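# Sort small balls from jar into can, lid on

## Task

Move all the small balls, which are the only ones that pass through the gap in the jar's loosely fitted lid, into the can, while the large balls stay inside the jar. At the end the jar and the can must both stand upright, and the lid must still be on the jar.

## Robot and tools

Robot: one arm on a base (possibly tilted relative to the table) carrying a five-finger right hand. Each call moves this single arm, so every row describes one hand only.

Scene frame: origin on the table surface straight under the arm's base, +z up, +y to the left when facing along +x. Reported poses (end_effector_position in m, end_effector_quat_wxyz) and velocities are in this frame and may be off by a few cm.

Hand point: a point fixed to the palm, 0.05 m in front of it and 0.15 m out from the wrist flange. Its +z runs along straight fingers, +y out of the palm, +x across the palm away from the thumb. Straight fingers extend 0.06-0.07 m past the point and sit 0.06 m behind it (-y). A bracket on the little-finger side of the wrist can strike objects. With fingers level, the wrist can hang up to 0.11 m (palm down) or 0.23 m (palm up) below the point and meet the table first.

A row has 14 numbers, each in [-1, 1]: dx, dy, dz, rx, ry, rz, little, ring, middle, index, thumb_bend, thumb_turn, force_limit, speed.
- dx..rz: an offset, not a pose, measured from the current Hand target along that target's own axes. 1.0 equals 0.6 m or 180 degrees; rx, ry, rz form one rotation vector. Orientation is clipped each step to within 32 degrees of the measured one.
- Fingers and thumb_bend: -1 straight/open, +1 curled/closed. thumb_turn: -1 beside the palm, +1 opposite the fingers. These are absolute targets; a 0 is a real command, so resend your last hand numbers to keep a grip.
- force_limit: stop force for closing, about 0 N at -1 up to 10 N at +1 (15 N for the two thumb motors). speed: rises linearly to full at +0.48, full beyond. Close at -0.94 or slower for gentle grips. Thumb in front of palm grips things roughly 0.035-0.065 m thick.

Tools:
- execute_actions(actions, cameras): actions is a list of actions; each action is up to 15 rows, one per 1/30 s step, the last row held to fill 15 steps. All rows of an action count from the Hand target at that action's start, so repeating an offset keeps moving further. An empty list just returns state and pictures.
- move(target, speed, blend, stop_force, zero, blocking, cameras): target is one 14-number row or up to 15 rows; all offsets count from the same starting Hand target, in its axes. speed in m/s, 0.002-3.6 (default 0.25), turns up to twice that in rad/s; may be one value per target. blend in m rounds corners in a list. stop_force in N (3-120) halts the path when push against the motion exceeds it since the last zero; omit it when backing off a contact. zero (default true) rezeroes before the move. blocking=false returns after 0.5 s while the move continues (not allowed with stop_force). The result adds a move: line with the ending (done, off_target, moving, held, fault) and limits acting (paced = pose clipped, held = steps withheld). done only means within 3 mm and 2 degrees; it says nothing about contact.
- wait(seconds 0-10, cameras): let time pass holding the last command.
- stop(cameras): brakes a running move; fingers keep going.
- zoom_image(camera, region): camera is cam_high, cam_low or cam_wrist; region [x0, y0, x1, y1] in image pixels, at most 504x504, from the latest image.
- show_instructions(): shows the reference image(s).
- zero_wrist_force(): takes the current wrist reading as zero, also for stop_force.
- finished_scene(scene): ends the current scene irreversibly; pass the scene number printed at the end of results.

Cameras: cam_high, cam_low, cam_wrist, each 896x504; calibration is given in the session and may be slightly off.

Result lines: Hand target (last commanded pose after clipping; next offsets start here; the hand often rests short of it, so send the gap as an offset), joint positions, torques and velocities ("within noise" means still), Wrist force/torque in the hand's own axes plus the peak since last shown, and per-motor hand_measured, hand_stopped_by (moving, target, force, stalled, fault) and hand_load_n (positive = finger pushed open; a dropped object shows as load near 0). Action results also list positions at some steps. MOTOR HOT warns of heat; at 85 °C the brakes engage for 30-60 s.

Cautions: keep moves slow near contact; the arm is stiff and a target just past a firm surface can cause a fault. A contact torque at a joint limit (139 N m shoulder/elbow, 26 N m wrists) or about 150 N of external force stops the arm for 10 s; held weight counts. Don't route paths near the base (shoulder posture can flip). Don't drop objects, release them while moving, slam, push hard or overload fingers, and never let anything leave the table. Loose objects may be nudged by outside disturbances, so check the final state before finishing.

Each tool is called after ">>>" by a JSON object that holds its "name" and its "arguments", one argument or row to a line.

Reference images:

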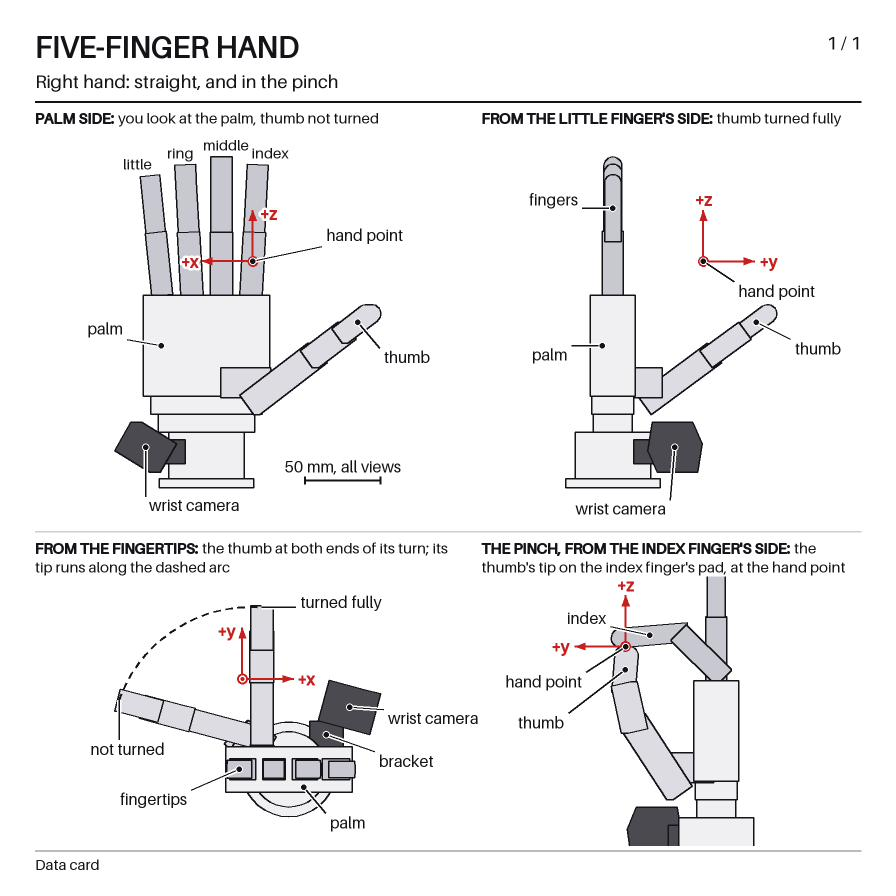

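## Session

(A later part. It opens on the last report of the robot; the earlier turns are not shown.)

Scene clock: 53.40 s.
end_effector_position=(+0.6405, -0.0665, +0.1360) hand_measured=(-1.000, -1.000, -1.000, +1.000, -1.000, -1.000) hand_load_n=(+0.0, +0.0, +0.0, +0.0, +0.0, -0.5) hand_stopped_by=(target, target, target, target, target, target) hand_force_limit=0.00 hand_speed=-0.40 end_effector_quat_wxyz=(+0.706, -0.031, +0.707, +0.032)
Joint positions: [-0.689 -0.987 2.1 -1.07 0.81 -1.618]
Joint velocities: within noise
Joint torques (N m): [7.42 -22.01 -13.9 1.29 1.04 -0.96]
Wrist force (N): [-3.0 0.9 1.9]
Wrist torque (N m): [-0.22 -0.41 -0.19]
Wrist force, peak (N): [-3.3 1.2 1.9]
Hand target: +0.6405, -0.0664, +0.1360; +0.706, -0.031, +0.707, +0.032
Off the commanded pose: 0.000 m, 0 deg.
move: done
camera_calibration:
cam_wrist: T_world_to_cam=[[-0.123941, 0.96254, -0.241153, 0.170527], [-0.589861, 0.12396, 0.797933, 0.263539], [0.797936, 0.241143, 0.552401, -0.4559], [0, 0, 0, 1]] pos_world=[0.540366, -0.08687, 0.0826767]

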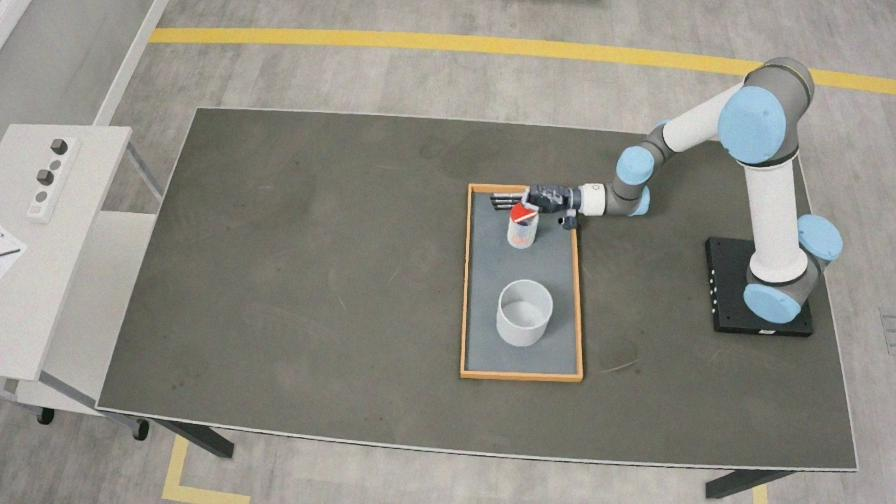

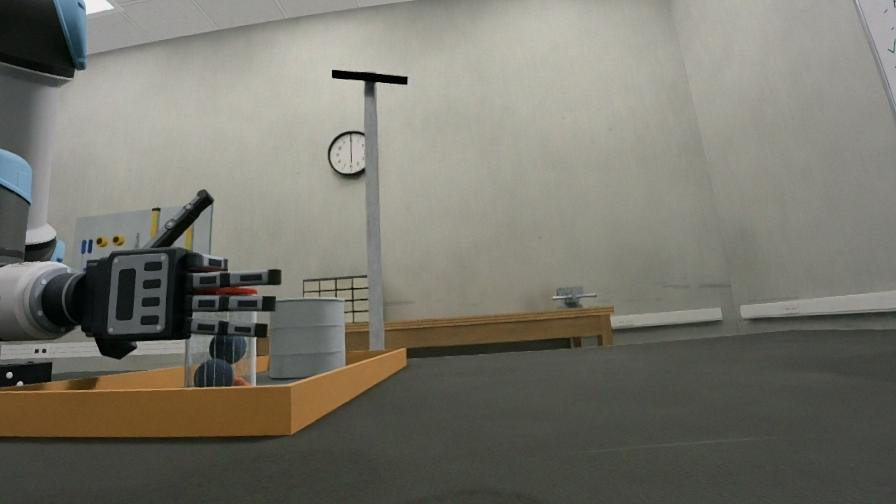

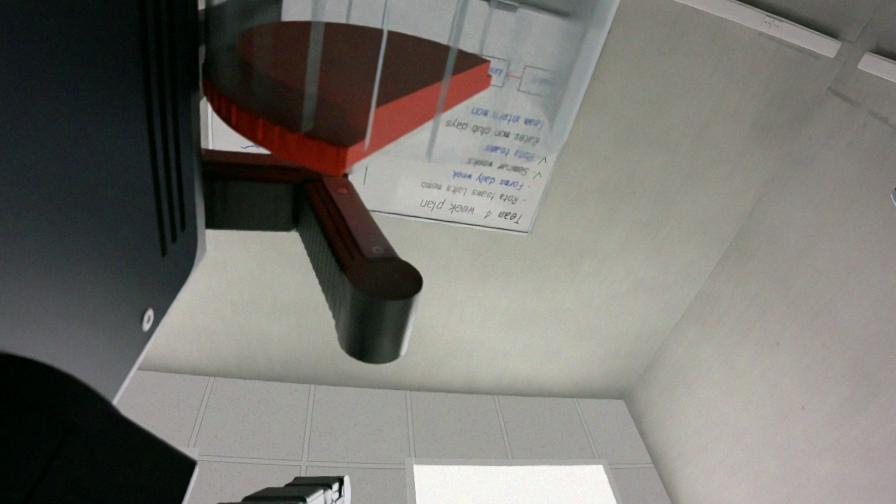

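>>> {"name": "move", "arguments": {
  "target": [0.0192, 0, 0, 0, 0, 0, -1, -1, -1, 1.0, -1, -1, 0, -0.4],
  "speed": 0.03,
  "stop_force": 3
}}

Scene clock: 59.00 s.
end_effector_position=(+0.6405, -0.0664, +0.1245) hand_measured=(-1.000, -1.000, -1.000, +1.000, -1.000, -1.000) hand_load_n=(-0.5, +0.0, +0.0, +0.0, +0.0, +0.0) hand_stopped_by=(target, target, target, target, target, target) hand_force_limit=0.00 hand_speed=-0.40 end_effector_quat_wxyz=(+0.706, -0.031, +0.707, +0.032)
Joint positions: [-0.69 -0.959 2.1 -1.099 0.809 -1.618]
Joint velocities: within noise
Joint torques (N m): [-2.91 -38.83 -7.22 1.32 -0.53 1.02]
Wrist force (N): [-3.0 1.0 1.8]
Wrist torque (N m): [-0.20 -0.41 -0.20]
Wrist force, peak (N): [-3.3 0.8 1.9]
Hand target: +0.6405, -0.0664, +0.1245; +0.706, -0.031, +0.707, +0.032
Off the commanded pose: 0.000 m, 0 deg.
move: done
camera_calibration:
cam_wrist: T_world_to_cam=[[-0.124037, 0.962511, -0.241219, 0.167808], [-0.589807, 0.123976, 0.797971, 0.272685], [0.797961, 0.24125, 0.552319, -0.449546], [0, 0, 0, 1]] pos_world=[0.540366, -0.08687, 0.0711766]

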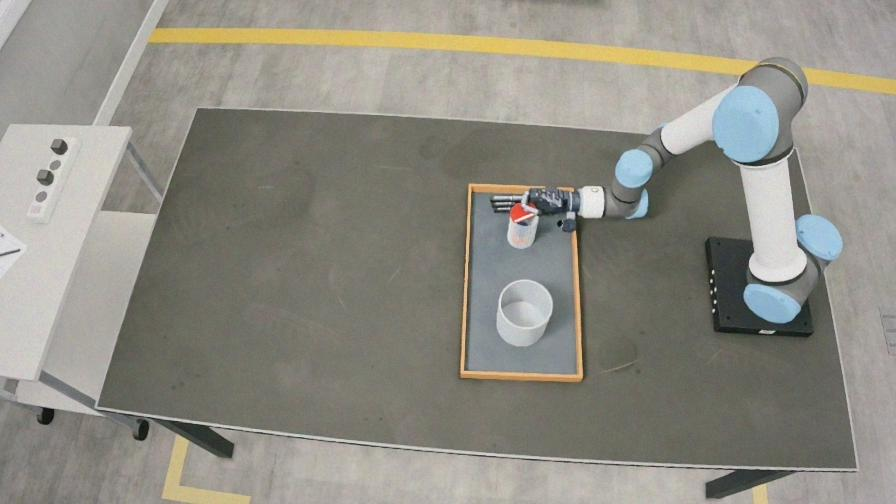

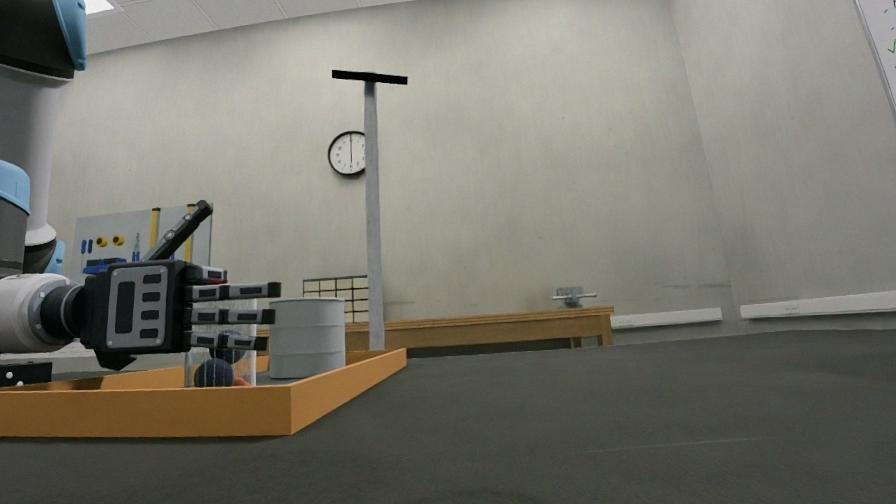

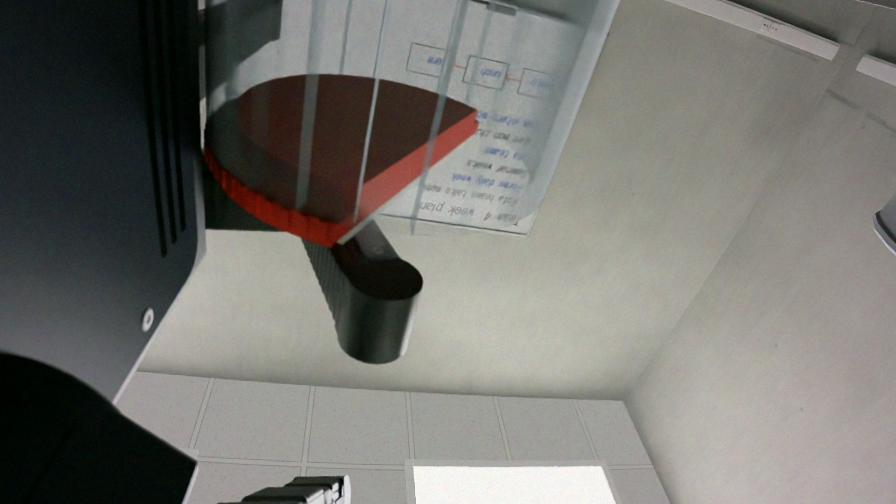

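>>> {"name": "zoom_image", "arguments": {
  "camera": "cam_low",
  "region": [170, 240, 290, 400]
}}

>>> {"name": "zoom_image", "arguments": {
  "camera": "cam_wrist",
  "region": [190, 60, 490, 300]
}}

>>> {"name": "zoom_image", "arguments": {
  "camera": "cam_high",
  "region": [500, 180, 560, 260]
}}

Scaled by 3.150 from the camera's 896x504 image, which has a finer 1280x720 frame.

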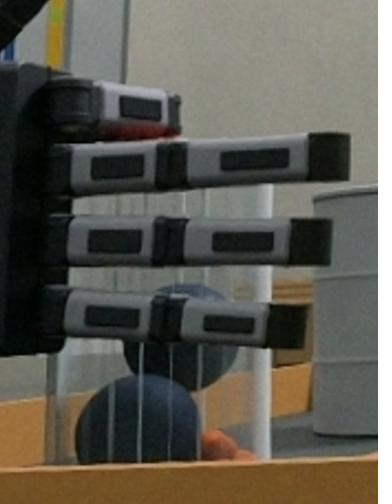

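Scaled by 1.680 from the camera's 896x504 image, which has a finer 1280x720 frame.

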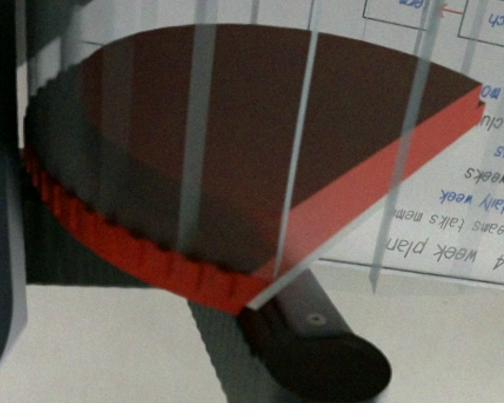

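Scaled by 6.300 from the camera's 896x504 image, which has a finer 1280x720 frame.

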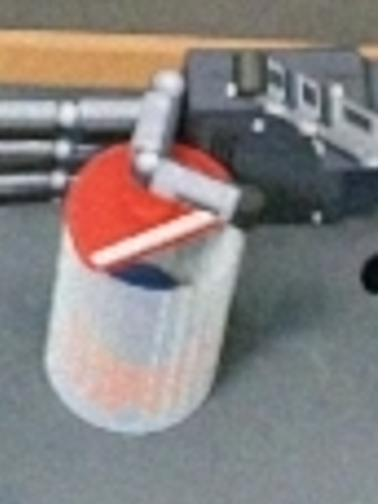

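>>> {"name": "move", "arguments": {
  "target": [0.0092, 0, 0, 0, 0, 0, -1, -1, -1, 1.0, -1, -1, 0, -0.4],
  "speed": 0.005,
  "stop_force": 3,
  "cameras": ["cam_low", "cam_wrist"]
}}

Scene clock: 60.27 s.
end_effector_position=(+0.6405, -0.0664, +0.1239) hand_measured=(-1.000, -1.000, -1.000, +1.000, -1.000, -1.000) hand_load_n=(+0.0, +0.0, +0.0, +0.0, +0.0, +0.0) hand_stopped_by=(target, target, target, target, target, target) hand_force_limit=0.00 hand_speed=-0.40 end_effector_quat_wxyz=(+0.706, -0.031, +0.707, +0.032)
Joint positions: [-0.69 -0.957 2.1 -1.1 0.809 -1.618]
Joint velocities: within noise
Joint torques (N m): [-3.12 -36.16 -10.33 1.78 -0.47 1.01]
Wrist force (N): [-6.7 0.6 1.8]
Wrist torque (N m): [-0.23 -0.34 -0.31]
Wrist force, peak (N): [-10.2 0.3 1.7]
Hand target: +0.6405, -0.0664, +0.1239; +0.706, -0.031, +0.707, +0.032 (not the last commanded pose)
Off the commanded pose: 0.005 m, 0 deg.
move: contact
camera_calibration:
cam_wrist: T_world_to_cam=[[-0.124037, 0.962511, -0.241219, 0.167663], [-0.589807, 0.123976, 0.797971, 0.273164], [0.797961, 0.24125, 0.552319, -0.449215], [0, 0, 0, 1]] pos_world=[0.540366, -0.08687, 0.0705766]
Images, in order (width x height): cam_low 896x504, cam_wrist 896x504.

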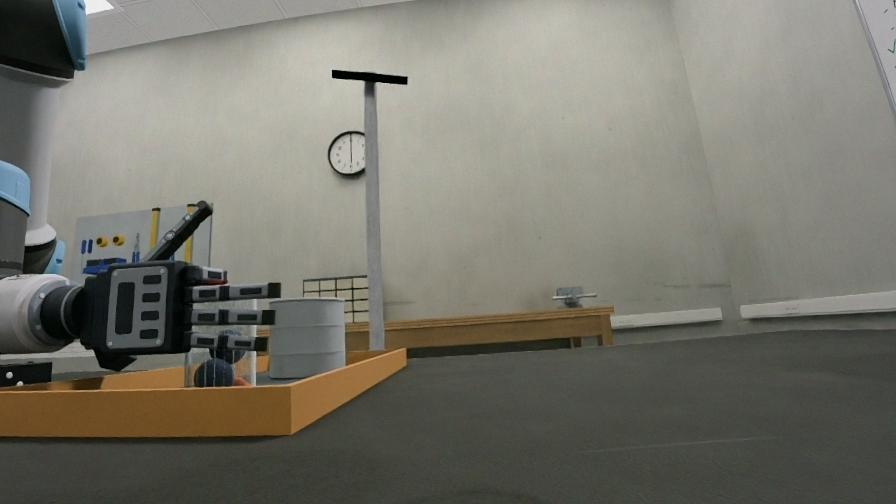

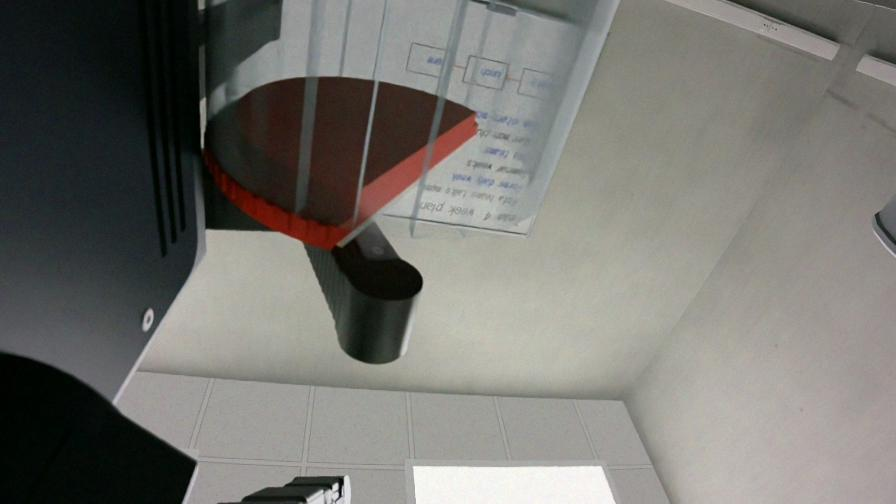

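>>> {"name": "execute_actions", "arguments": {
  "actions": [],
  "cameras": ["cam_high"]
}}

>>> {"name": "zoom_image", "arguments": {
  "camera": "cam_high",
  "region": [500, 180, 560, 260]
}}

>>> {"name": "execute_actions", "arguments": {
  "actions": [],
  "cameras": []
}}

>>> {"name": "execute_actions", "arguments": {
  "actions": [],
  "cameras": ["cam_wrist"]
}}

Scene clock: 60.80 s.
end_effector_position=(+0.6405, -0.0664, +0.1239) hand_measured=(-1.000, -1.000, -1.000, +1.000, -1.000, -1.000) hand_load_n=(+0.0, +0.0, +0.0, +0.0, +0.0, +0.0) hand_stopped_by=(target, target, target, target, target, target) hand_force_limit=0.00 hand_speed=-0.40 end_effector_quat_wxyz=(+0.706, -0.031, +0.707, +0.032)
Joint positions: [-0.69 -0.957 2.1 -1.1 0.809 -1.618]
Joint velocities: within noise
Joint torques (N m): [-3.85 -36.33 -10.09 1.42 -0.36 1.14]
Wrist force (N): [-6.5 0.7 1.8]
Wrist torque (N m): [-0.22 -0.35 -0.30]
Wrist force, peak (N): [-6.7 0.5 1.9]
Hand target: +0.6405, -0.0664, +0.1239; +0.706, -0.031, +0.707, +0.032 (not the last commanded pose)
Off the commanded pose: 0.005 m, 0 deg.
Images, in order (width x height): cam_high 896x504.

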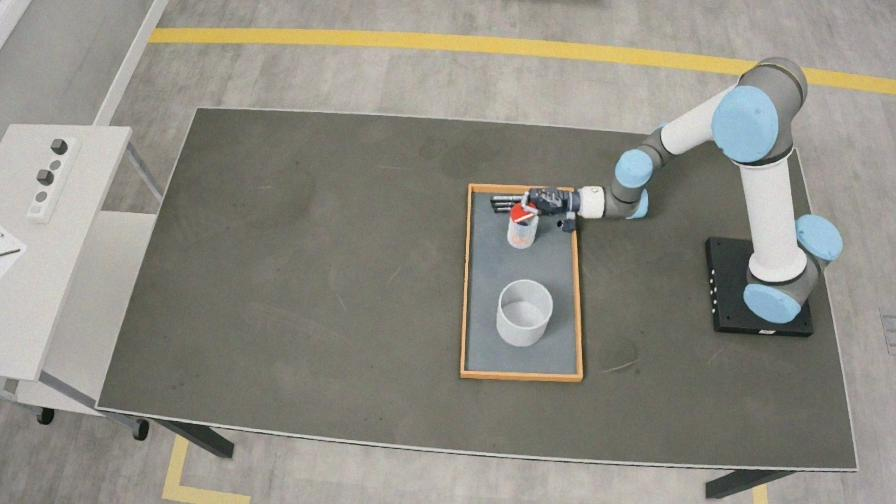

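Scaled by 6.300 from the camera's 896x504 image, which has a finer 1280x720 frame.

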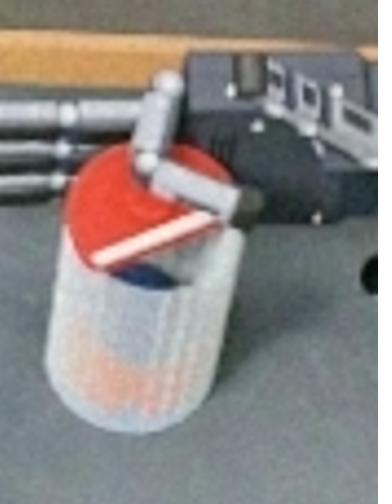

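Scene clock: 60.80 s.
end_effector_position=(+0.6405, -0.0664, +0.1239) hand_measured=(-1.000, -1.000, -1.000, +1.000, -1.000, -1.000) hand_load_n=(+0.0, +0.0, +0.0, +0.0, +0.0, +0.0) hand_stopped_by=(target, target, target, target, target, target) hand_force_limit=0.00 hand_speed=-0.40 end_effector_quat_wxyz=(+0.706, -0.031, +0.707, +0.032)
Joint positions: [-0.69 -0.957 2.1 -1.1 0.809 -1.618]
Joint velocities: within noise
Joint torques (N m): [-3.85 -36.33 -10.09 1.42 -0.36 1.14]
Wrist force (N): [-6.5 0.7 1.8]
Wrist torque (N m): [-0.22 -0.35 -0.30]
Wrist force, peak (N): [-6.5 0.7 1.8]
Hand target: +0.6405, -0.0664, +0.1239; +0.706, -0.031, +0.707, +0.032 (not the last commanded pose)
Off the commanded pose: 0.005 m, 0 deg.
No camera images: "cameras" was empty.

Scene clock: 60.80 s.
end_effector_position=(+0.6405, -0.0664, +0.1239) hand_measured=(-1.000, -1.000, -1.000, +1.000, -1.000, -1.000) hand_load_n=(+0.0, +0.0, +0.0, +0.0, +0.0, +0.0) hand_stopped_by=(target, target, target, target, target, target) hand_force_limit=0.00 hand_speed=-0.40 end_effector_quat_wxyz=(+0.706, -0.031, +0.707, +0.032)
Joint positions: [-0.69 -0.957 2.1 -1.1 0.809 -1.618]
Joint velocities: within noise
Joint torques (N m): [-3.85 -36.33 -10.09 1.42 -0.36 1.14]
Wrist force (N): [-6.5 0.7 1.8]
Wrist torque (N m): [-0.22 -0.35 -0.30]
Wrist force, peak (N): [-6.5 0.7 1.8]
Hand target: +0.6405, -0.0664, +0.1239; +0.706, -0.031, +0.707, +0.032 (not the last commanded pose)
Off the commanded pose: 0.005 m, 0 deg.
camera_calibration:
cam_wrist: T_world_to_cam=[[-0.124017, 0.962517, -0.241207, 0.167652], [-0.589871, 0.123957, 0.797927, 0.273199], [0.797917, 0.241237, 0.552388, -0.449197], [0, 0, 0, 1]] pos_world=[0.540366, -0.0868701, 0.0705765]
Images, in order (width x height): cam_wrist 896x504.

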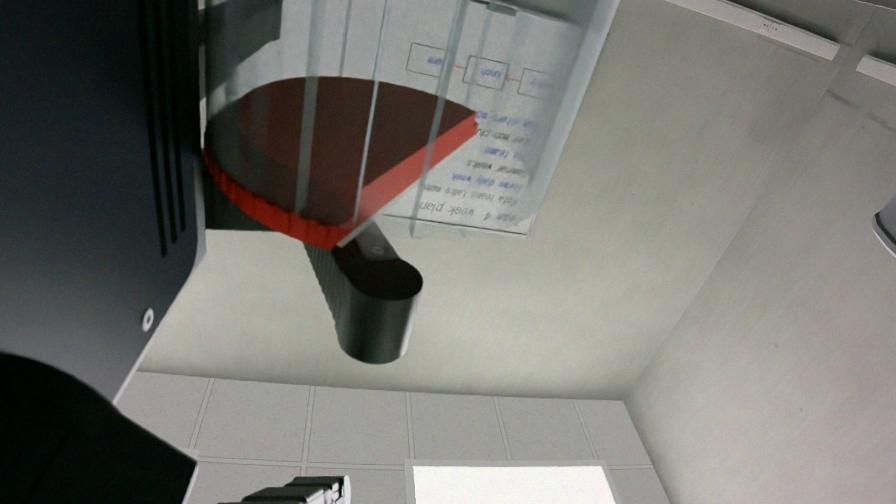

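>>> {"name": "move", "arguments": {
  "target": [-0.0003, 0, 0, 0, 0, 0, -1, -1, -1, 1.0, -1, 1.0, -0.6, -0.6],
  "speed": 0.02
}}

Scene clock: 64.67 s.
end_effector_position=(+0.6405, -0.0664, +0.1241) hand_measured=(-1.000, -1.000, -1.000, +1.000, -1.000, +1.000) hand_load_n=(+0.0, +0.0, +0.0, +0.0, +0.0, +0.0) hand_stopped_by=(target, target, target, target, target, target) hand_force_limit=-0.60 hand_speed=-0.60 end_effector_quat_wxyz=(+0.706, -0.031, +0.707, +0.032)
Joint positions: [-0.69 -0.958 2.1 -1.1 0.809 -1.618]
Joint velocities: within noise
Joint torques (N m): [7.36 -38.23 -9.28 -1.89 0.91 1.3]
Wrist force (N): [-3.7 0.8 2.0]
Wrist torque (N m): [-0.23 -0.40 -0.23]
Wrist force, peak (N): [-6.7 0.6 1.8]
Hand target: +0.6405, -0.0664, +0.1241; +0.706, -0.031, +0.707, +0.032
Off the commanded pose: 0.000 m, 0 deg.
move: done
camera_calibration:
cam_wrist: T_world_to_cam=[[-0.124037, 0.962511, -0.241219, 0.167711], [-0.589807, 0.123976, 0.797971, 0.273004], [0.797961, 0.24125, 0.552319, -0.449325], [0, 0, 0, 1]] pos_world=[0.540366, -0.08687, 0.0707766]

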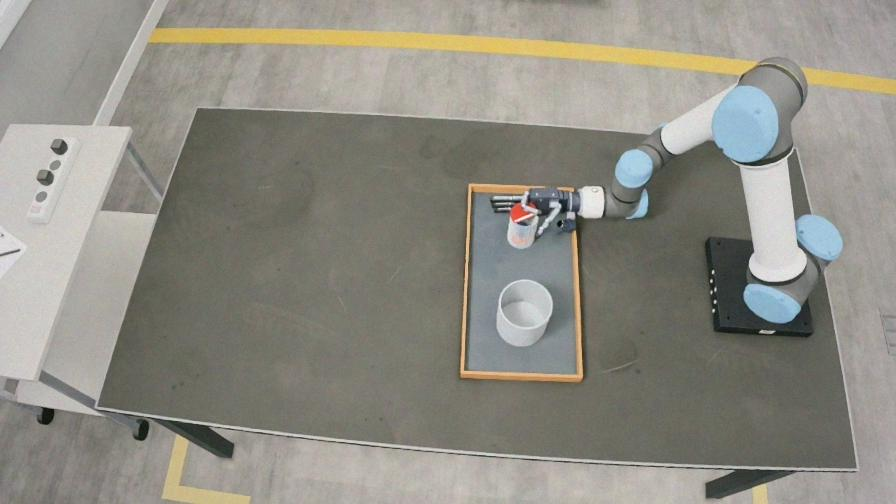

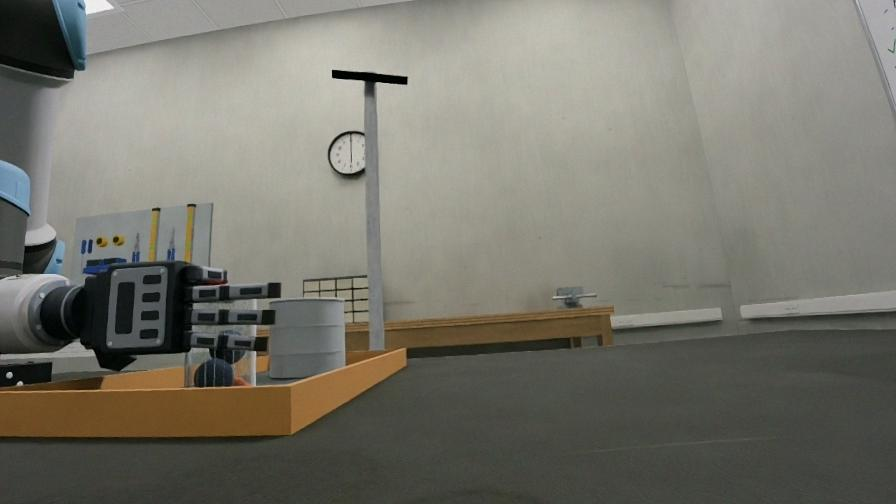

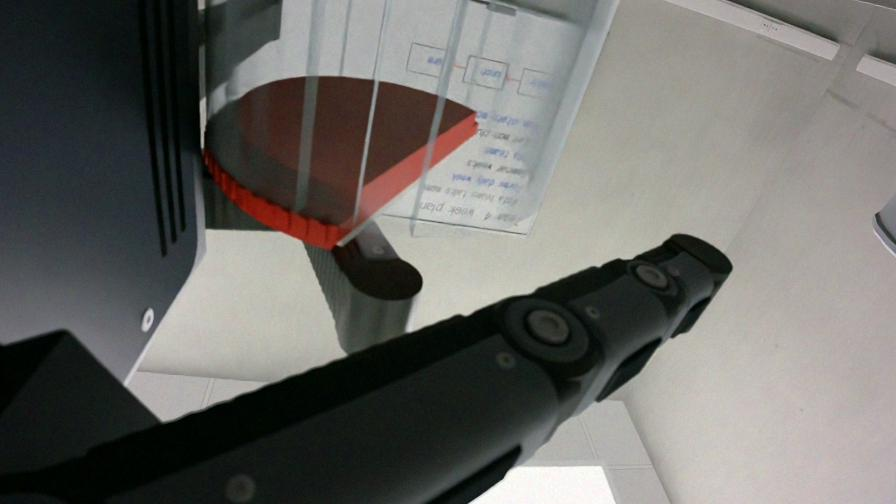

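>>> {"name": "execute_actions", "arguments": {
  "actions": [
    [[0, 0, 0, 0, 0, 0, -0.5, -0.5, -0.5, 1.0, -1, 1.0, -0.6, -0.5]]
  ],
  "cameras": ["cam_low", "cam_wrist"]
}}

>>> {"name": "zoom_image", "arguments": {
  "camera": "cam_low",
  "region": [170, 240, 290, 400]
}}

Scene clock: 67.53 s.
end_effector_position=(+0.6405, -0.0664, +0.1241) hand_measured=(-0.500, -0.500, -0.500, +1.000, -1.000, +1.000) hand_load_n=(+0.0, +0.0, +0.0, +0.0, +0.0, +0.0) hand_stopped_by=(target, target, target, target, target, target) hand_force_limit=-0.60 hand_speed=-0.50 end_effector_quat_wxyz=(+0.706, -0.031, +0.707, +0.032)
Joint positions: [-0.69 -0.958 2.1 -1.1 0.809 -1.618]
Joint velocities: within noise
Joint torques (N m): [6.93 -37.91 -8.53 -2.72 0.78 1.31]
Wrist force (N): [-3.7 0.9 1.8]
Wrist torque (N m): [-0.21 -0.39 -0.23]
Wrist force, peak (N): [-4.0 0.6 1.9]
Hand target: +0.6405, -0.0664, +0.1241; +0.706, -0.031, +0.707, +0.032
Off the commanded pose: 0.000 m, 0 deg.
Step readings (end_effector_position):
0: (+0.6405, -0.0664, +0.1241)
1: (+0.6405, -0.0664, +0.1241)
2: (+0.6405, -0.0664, +0.1241)
4: (+0.6405, -0.0664, +0.1241)
8: (+0.6405, -0.0664, +0.1241)
15: (+0.6405, -0.0664, +0.1241)
camera_calibration:
cam_wrist: T_world_to_cam=[[-0.124017, 0.962517, -0.241207, 0.1677], [-0.589871, 0.123957, 0.797927, 0.27304], [0.797917, 0.241237, 0.552388, -0.449307], [0, 0, 0, 1]] pos_world=[0.540366, -0.0868701, 0.0707765]
Images, in order (width x height): cam_low 896x504, cam_wrist 896x504.

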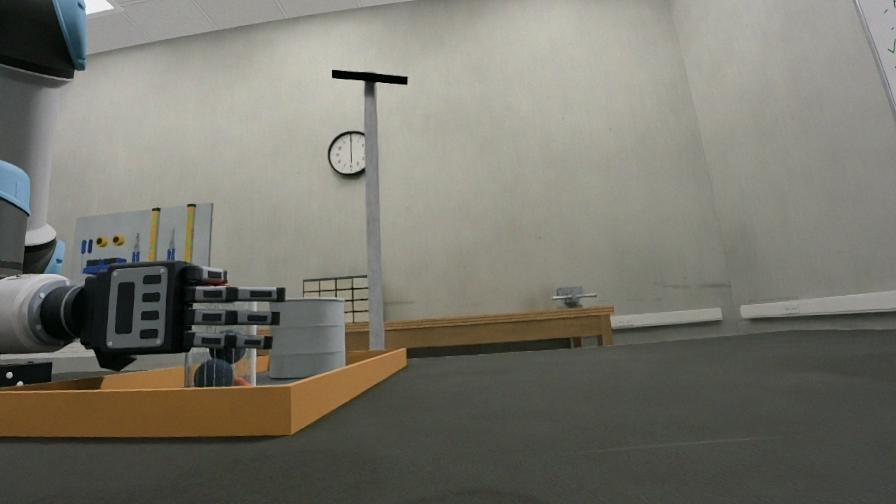

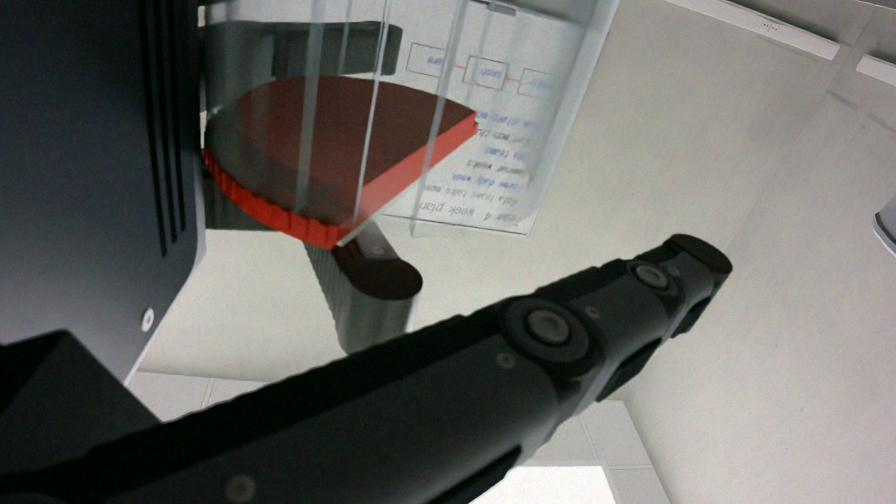

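Scaled by 3.150 from the camera's 896x504 image, which has a finer 1280x720 frame.

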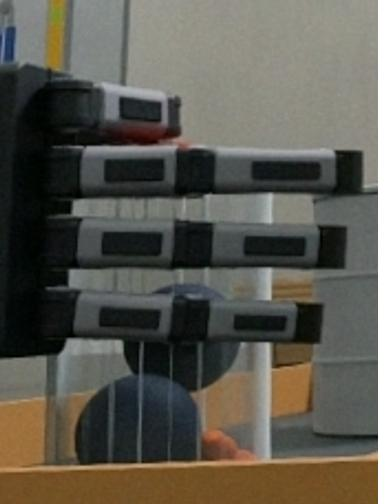

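>>> {"name": "execute_actions", "arguments": {
  "actions": [
    [[0, 0, 0, 0, 0, 0, 0.0, 0.0, 0.0, 1.0, -1, 1.0, -0.8, -0.94]],
    [[0, 0, 0, 0, 0, 0, 0.0, 0.0, 0.0, 1.0, -1, 1.0, -0.8, -0.94]],
    [[0, 0, 0, 0, 0, 0, 0.0, 0.0, 0.0, 1.0, -1, 1.0, -0.8, -0.94]],
    [[0, 0, 0, 0, 0, 0, 0.0, 0.0, 0.0, 1.0, -1, 1.0, -0.8, -0.94]]
  ],
  "cameras": ["cam_low", "cam_wrist"]
}}

Scene clock: 70.83 s.
end_effector_position=(+0.6405, -0.0664, +0.1241) hand_measured=(-0.026, -0.022, -0.020, +1.000, -1.000, +1.000) hand_load_n=(+0.0, +1.5, +1.0, -1.0, -0.5, +0.0) hand_stopped_by=(force, force, force, target, target, target) hand_force_limit=-0.80 hand_speed=-0.94 end_effector_quat_wxyz=(+0.706, -0.031, +0.707, +0.032)
Joint positions: [-0.69 -0.958 2.1 -1.1 0.809 -1.618]
Joint velocities: within noise
Joint torques (N m): [5.57 -34.86 -7.85 -2.11 0.88 1.26]
Wrist force (N): [-8.0 0.8 3.5]
Wrist torque (N m): [-0.24 -0.39 -0.31]
Wrist force, peak (N): [-8.3 0.7 3.7]
Hand target: +0.6405, -0.0664, +0.1241; +0.706, -0.031, +0.707, +0.032
Off the commanded pose: 0.000 m, 0 deg.
Step readings (end_effector_position):
0: (+0.6405, -0.0664, +0.1241)
1: (+0.6405, -0.0664, +0.1241)
2: (+0.6405, -0.0664, +0.1241)
4: (+0.6405, -0.0664, +0.1241)
8: (+0.6405, -0.0664, +0.1241)
15: (+0.6405, -0.0664, +0.1241)
16: (+0.6405, -0.0664, +0.1241)
17: (+0.6405, -0.0664, +0.1241)
19: (+0.6405, -0.0664, +0.1241)
23: (+0.6405, -0.0664, +0.1241)
30: (+0.6405, -0.0664, +0.1241)
31: (+0.6405, -0.0664, +0.1241)
32: (+0.6405, -0.0664, +0.1241)
34: (+0.6405, -0.0664, +0.1241)
38: (+0.6405, -0.0664, +0.1241)
45: (+0.6405, -0.0664, +0.1241)
46: (+0.6405, -0.0664, +0.1241)
47: (+0.6405, -0.0664, +0.1241)
49: (+0.6405, -0.0664, +0.1241)
53: (+0.6405, -0.0664, +0.1241)
60: (+0.6405, -0.0664, +0.1241)
camera_calibration:
cam_wrist: T_world_to_cam=[[-0.124017, 0.962517, -0.241207, 0.1677], [-0.589871, 0.123957, 0.797927, 0.27304], [0.797917, 0.241237, 0.552388, -0.449307], [0, 0, 0, 1]] pos_world=[0.540366, -0.0868701, 0.0707765]
Images, in order (width x height): cam_low 896x504, cam_wrist 896x504.

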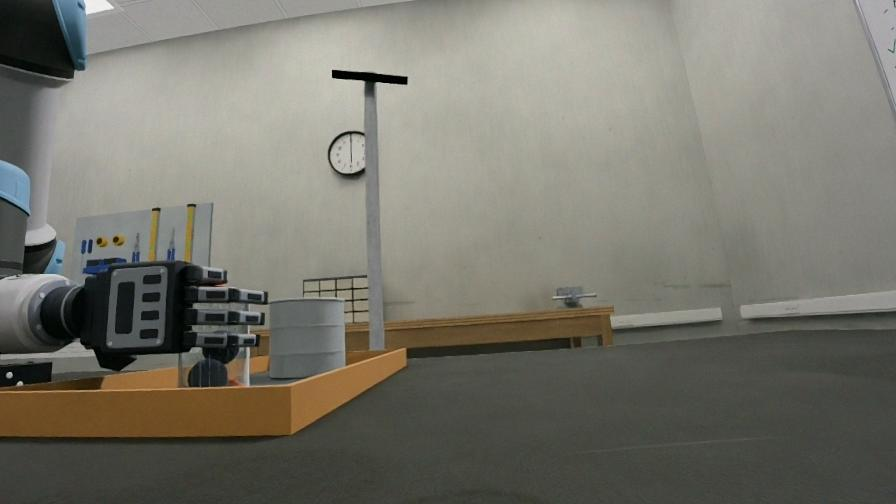

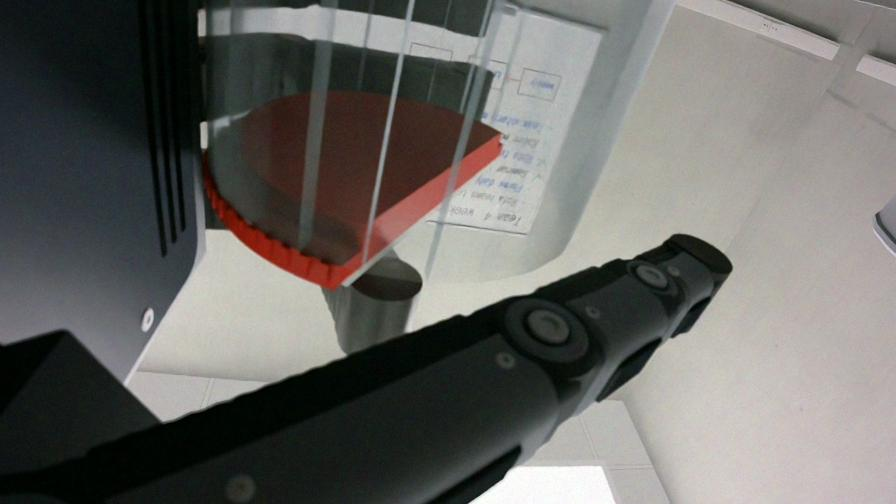

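>>> {"name": "zoom_image", "arguments": {
  "camera": "cam_wrist",
  "region": [190, 60, 520, 330]
}}

>>> {"name": "zoom_image", "arguments": {
  "camera": "cam_low",
  "region": [170, 240, 290, 400]
}}

Scaled by 1.527 from the camera's 896x504 image, which has a finer 1280x720 frame.

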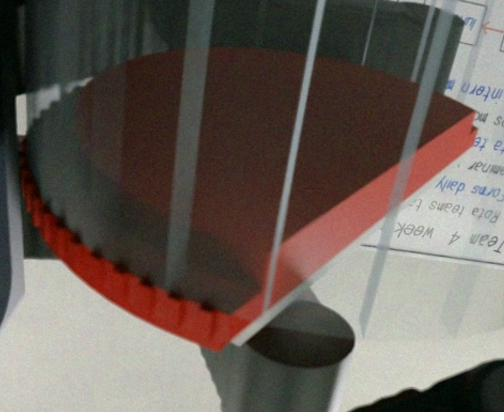

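Scaled by 3.150 from the camera's 896x504 image, which has a finer 1280x720 frame.

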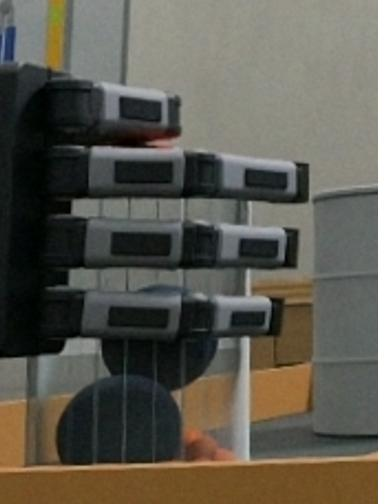

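>>> {"name": "execute_actions", "arguments": {
  "actions": [
    [[-0.0006, 0, 0, 0, 0, 0, 0.0, 0.0, 0.0, 1.0, -1, 1.0, -0.8, -0.94]]
  ],
  "cameras": []
}}

Scene clock: 73.00 s.
end_effector_position=(+0.6405, -0.0664, +0.1244) hand_measured=(-0.026, -0.022, -0.020, +1.000, -1.000, +1.000) hand_load_n=(+0.0, +0.5, +0.0, +0.0, +0.0, -0.5) hand_stopped_by=(force, force, force, target, target, target) hand_force_limit=-0.80 hand_speed=-0.94 end_effector_quat_wxyz=(+0.706, -0.031, +0.707, +0.032)
Joint positions: [-0.689 -0.959 2.1 -1.099 0.809 -1.618]
Joint velocities: within noise
Joint torques (N m): [6.91 -35.04 -6.6 -0.07 1.07 1.34]
Wrist force (N): [-2.9 0.7 2.4]
Wrist torque (N m): [-0.24 -0.44 -0.22]
Wrist force, peak (N): [-8.1 0.8 3.7]
Hand target: +0.6405, -0.0664, +0.1244; +0.706, -0.031, +0.707, +0.032
Off the commanded pose: 0.000 m, 0 deg.
Step readings (end_effector_position):
0: (+0.6405, -0.0664, +0.1241)
1: (+0.6405, -0.0664, +0.1241)
2: (+0.6405, -0.0664, +0.1241)
4: (+0.6405, -0.0664, +0.1244)
8: (+0.6405, -0.0664, +0.1244)
15: (+0.6405, -0.0664, +0.1244)
No camera images: "cameras" was empty.

>>> {"name": "execute_actions", "arguments": {
  "actions": []
}}

Scene clock: 74.33 s.
end_effector_position=(+0.6405, -0.0664, +0.1244) hand_measured=(-0.026, -0.022, -0.020, +1.000, -1.000, +1.000) hand_load_n=(+0.0, +0.5, +0.0, +0.0, +0.0, -0.5) hand_stopped_by=(force, force, force, target, target, target) hand_force_limit=-0.80 hand_speed=-0.94 end_effector_quat_wxyz=(+0.706, -0.031, +0.707, +0.032)
Joint positions: [-0.689 -0.959 2.1 -1.099 0.809 -1.618]
Joint velocities: within noise
Joint torques (N m): [7.49 -31.05 -6.38 -3.04 1 1.25]
Wrist force (N): [-3.0 0.8 2.3]
Wrist torque (N m): [-0.21 -0.43 -0.22]
Wrist force, peak (N): [-3.2 0.8 2.4]
Hand target: +0.6405, -0.0664, +0.1244; +0.706, -0.031, +0.707, +0.032
Off the commanded pose: 0.000 m, 0 deg.
camera_calibration:
cam_wrist: T_world_to_cam=[[-0.124017, 0.962517, -0.241207, 0.167773], [-0.589871, 0.123957, 0.797927, 0.272801], [0.797917, 0.241237, 0.552388, -0.449473], [0, 0, 0, 1]] pos_world=[0.540366, -0.0868701, 0.0710765]

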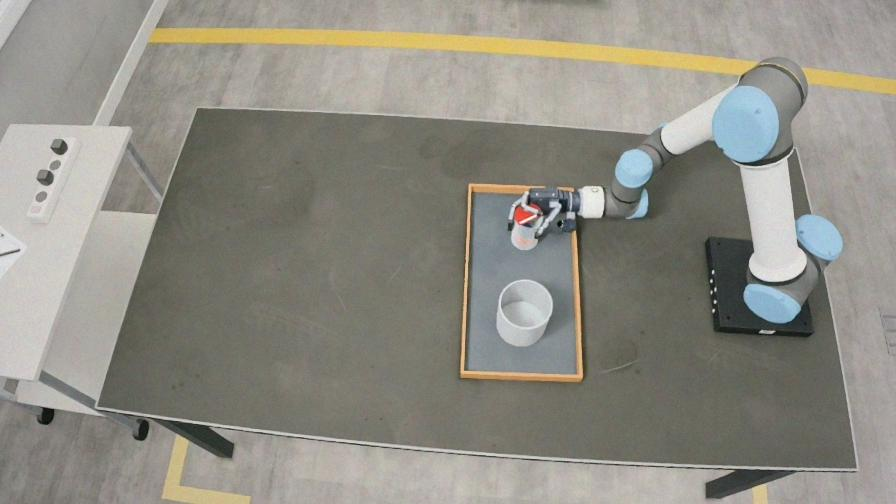

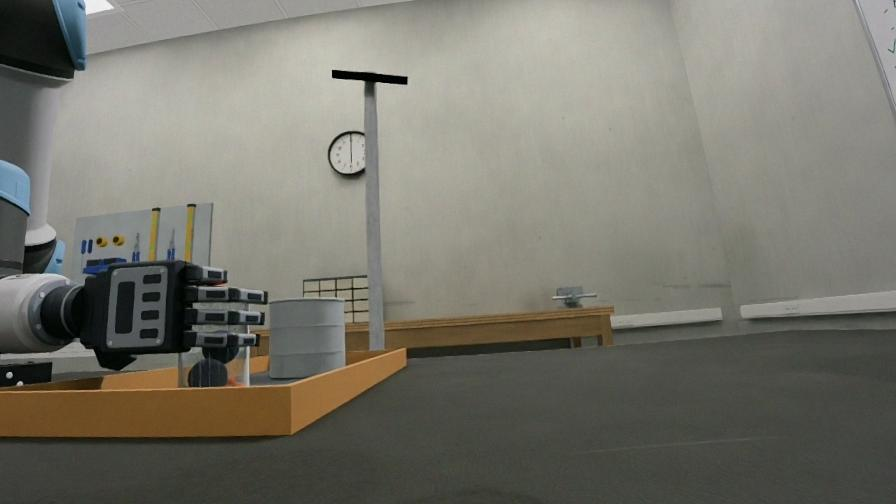

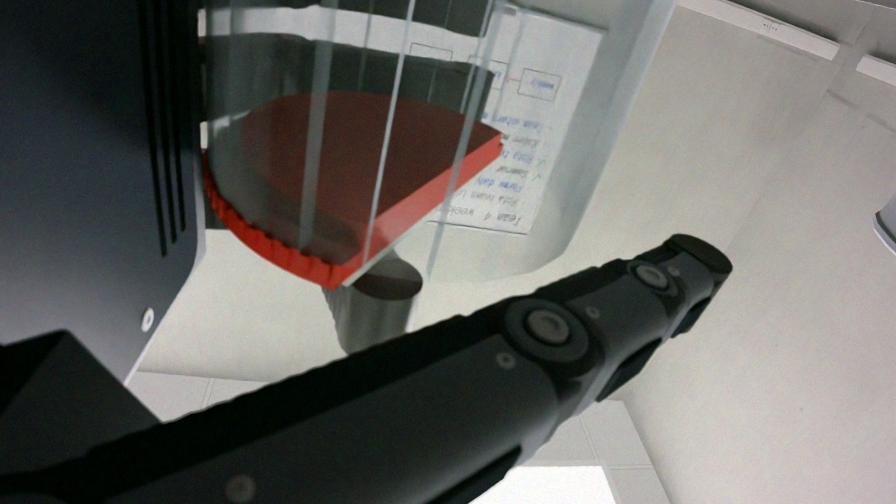

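>>> {"name": "execute_actions", "arguments": {
  "actions": [
    [[0,0,0,0,0,0,0.0,0.0,0.0,1.0,-0.4,1.0,-0.6,-0.94]],
    [[0,0,0,0,0,0,0.0,0.0,0.0,1.0,-0.4,1.0,-0.6,-0.94]],
    [[0,0,0,0,0,0,0.0,0.0,0.0,1.0,-0.4,1.0,-0.6,-0.94]],
    [[0,0,0,0,0,0,0.0,0.0,0.0,1.0,-0.4,1.0,-0.6,-0.94]]
  ]
}}

Scene clock: 76.90 s.
end_effector_position=(+0.6405, -0.0664, +0.1244) hand_measured=(-0.026, -0.022, -0.020, +1.000, -0.816, +1.000) hand_load_n=(+0.5, +3.0, +1.0, +0.0, +3.0, +2.0) hand_stopped_by=(force, force, force, target, force, target) hand_force_limit=-0.60 hand_speed=-0.94 end_effector_quat_wxyz=(+0.706, -0.031, +0.707, +0.032)
Joint positions: [-0.689 -0.959 2.1 -1.099 0.809 -1.618]
Joint velocities: within noise
Joint torques (N m): [7.21 -25.73 -4.55 -2.87 1.22 1.28]
Wrist force (N): [-1.9 1.1 1.9]
Wrist torque (N m): [-0.20 -0.44 -0.20]
Wrist force, peak (N): [-3.1 1.0 2.4]
Hand target: +0.6405, -0.0664, +0.1244; +0.706, -0.031, +0.707, +0.032
Off the commanded pose: 0.000 m, 0 deg.
Step readings (end_effector_position):
0: (+0.6405, -0.0664, +0.1244)
1: (+0.6405, -0.0664, +0.1244)
2: (+0.6405, -0.0664, +0.1244)
4: (+0.6405, -0.0664, +0.1244)
8: (+0.6405, -0.0664, +0.1244)
15: (+0.6405, -0.0664, +0.1244)
16: (+0.6405, -0.0664, +0.1244)
17: (+0.6405, -0.0664, +0.1244)
19: (+0.6405, -0.0664, +0.1244)
23: (+0.6405, -0.0664, +0.1244)
30: (+0.6405, -0.0664, +0.1244)
31: (+0.6405, -0.0664, +0.1244)
32: (+0.6405, -0.0664, +0.1244)
34: (+0.6405, -0.0664, +0.1244)
38: (+0.6405, -0.0664, +0.1244)
45: (+0.6405, -0.0664, +0.1244)
46: (+0.6405, -0.0664, +0.1244)
47: (+0.6405, -0.0664, +0.1244)
49: (+0.6405, -0.0664, +0.1244)
53: (+0.6405, -0.0664, +0.1244)
60: (+0.6405, -0.0664, +0.1244)
camera_calibration:
cam_wrist: T_world_to_cam=[[-0.124017, 0.962517, -0.241207, 0.167773], [-0.589871, 0.123957, 0.797927, 0.272801], [0.797917, 0.241237, 0.552388, -0.449473], [0, 0, 0, 1]] pos_world=[0.540366, -0.0868701, 0.0710765]

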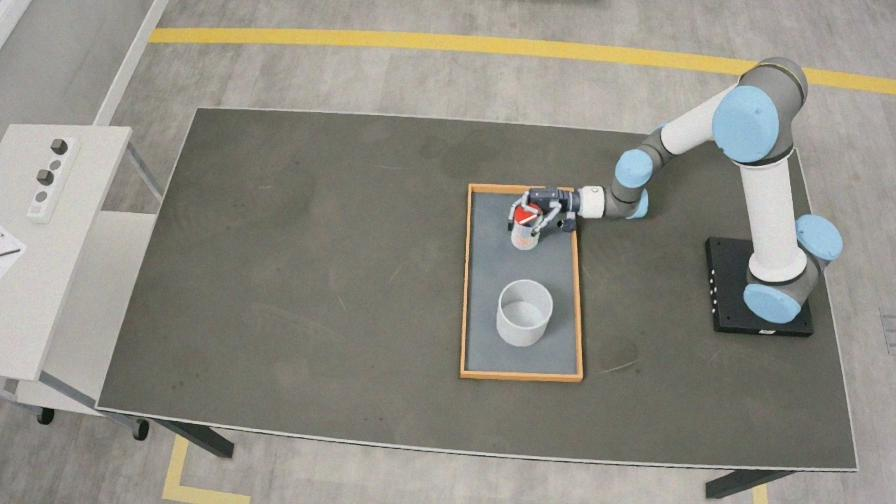

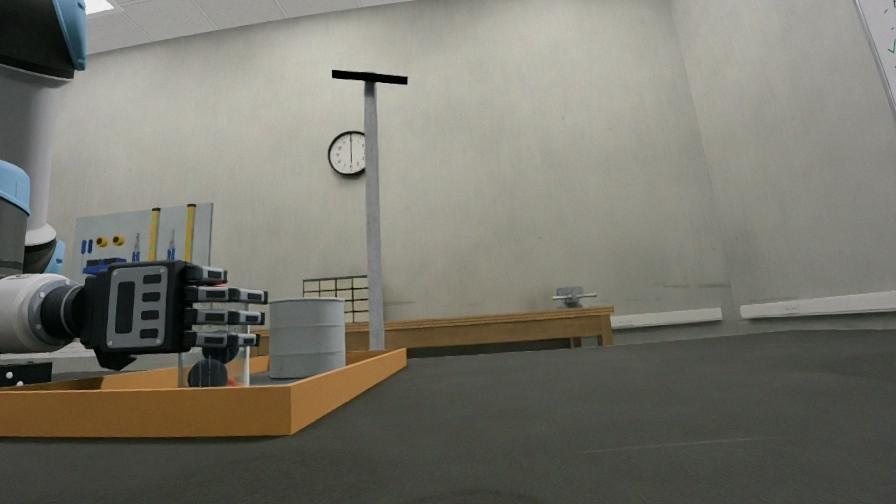

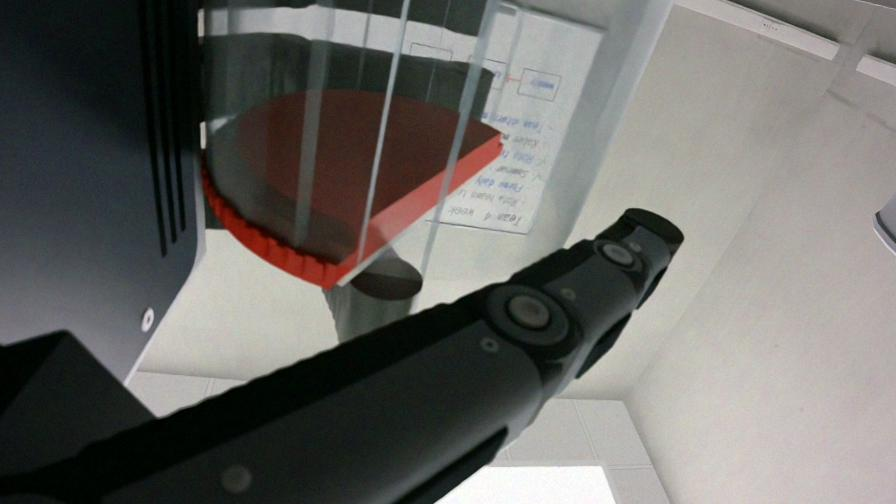

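>>> {"name": "zoom_image", "arguments": {
  "camera": "cam_wrist",
  "region": [190, 0, 690, 420]
}}

>>> {"name": "zoom_image", "arguments": {
  "camera": "cam_high",
  "region": [480, 170, 600, 260]
}}

>>> {"name": "zoom_image", "arguments": {
  "camera": "cam_low",
  "region": [80, 240, 300, 400]
}}

Scaled by 1.008 from the camera's 896x504 image, which has a finer 1280x720 frame.

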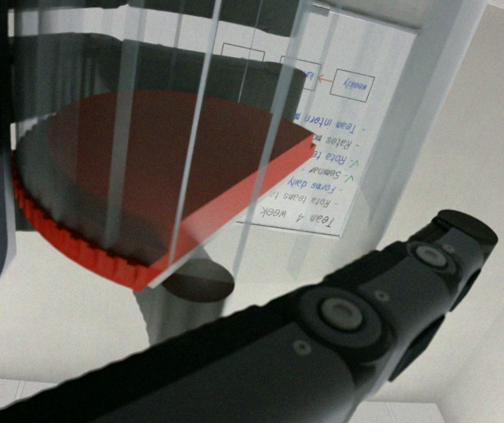

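Scaled by 4.200 from the camera's 896x504 image, which has a finer 1280x720 frame.

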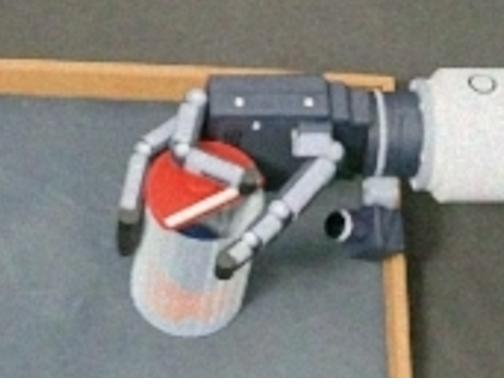

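Scaled by 2.291 from the camera's 896x504 image, which has a finer 1280x720 frame.

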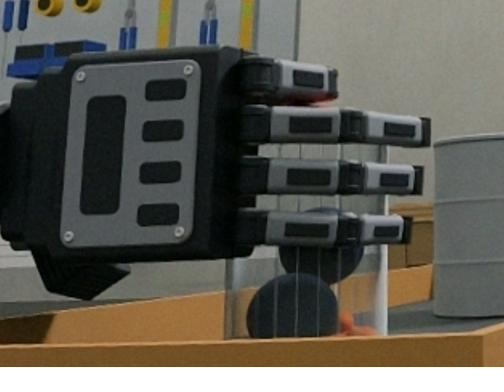

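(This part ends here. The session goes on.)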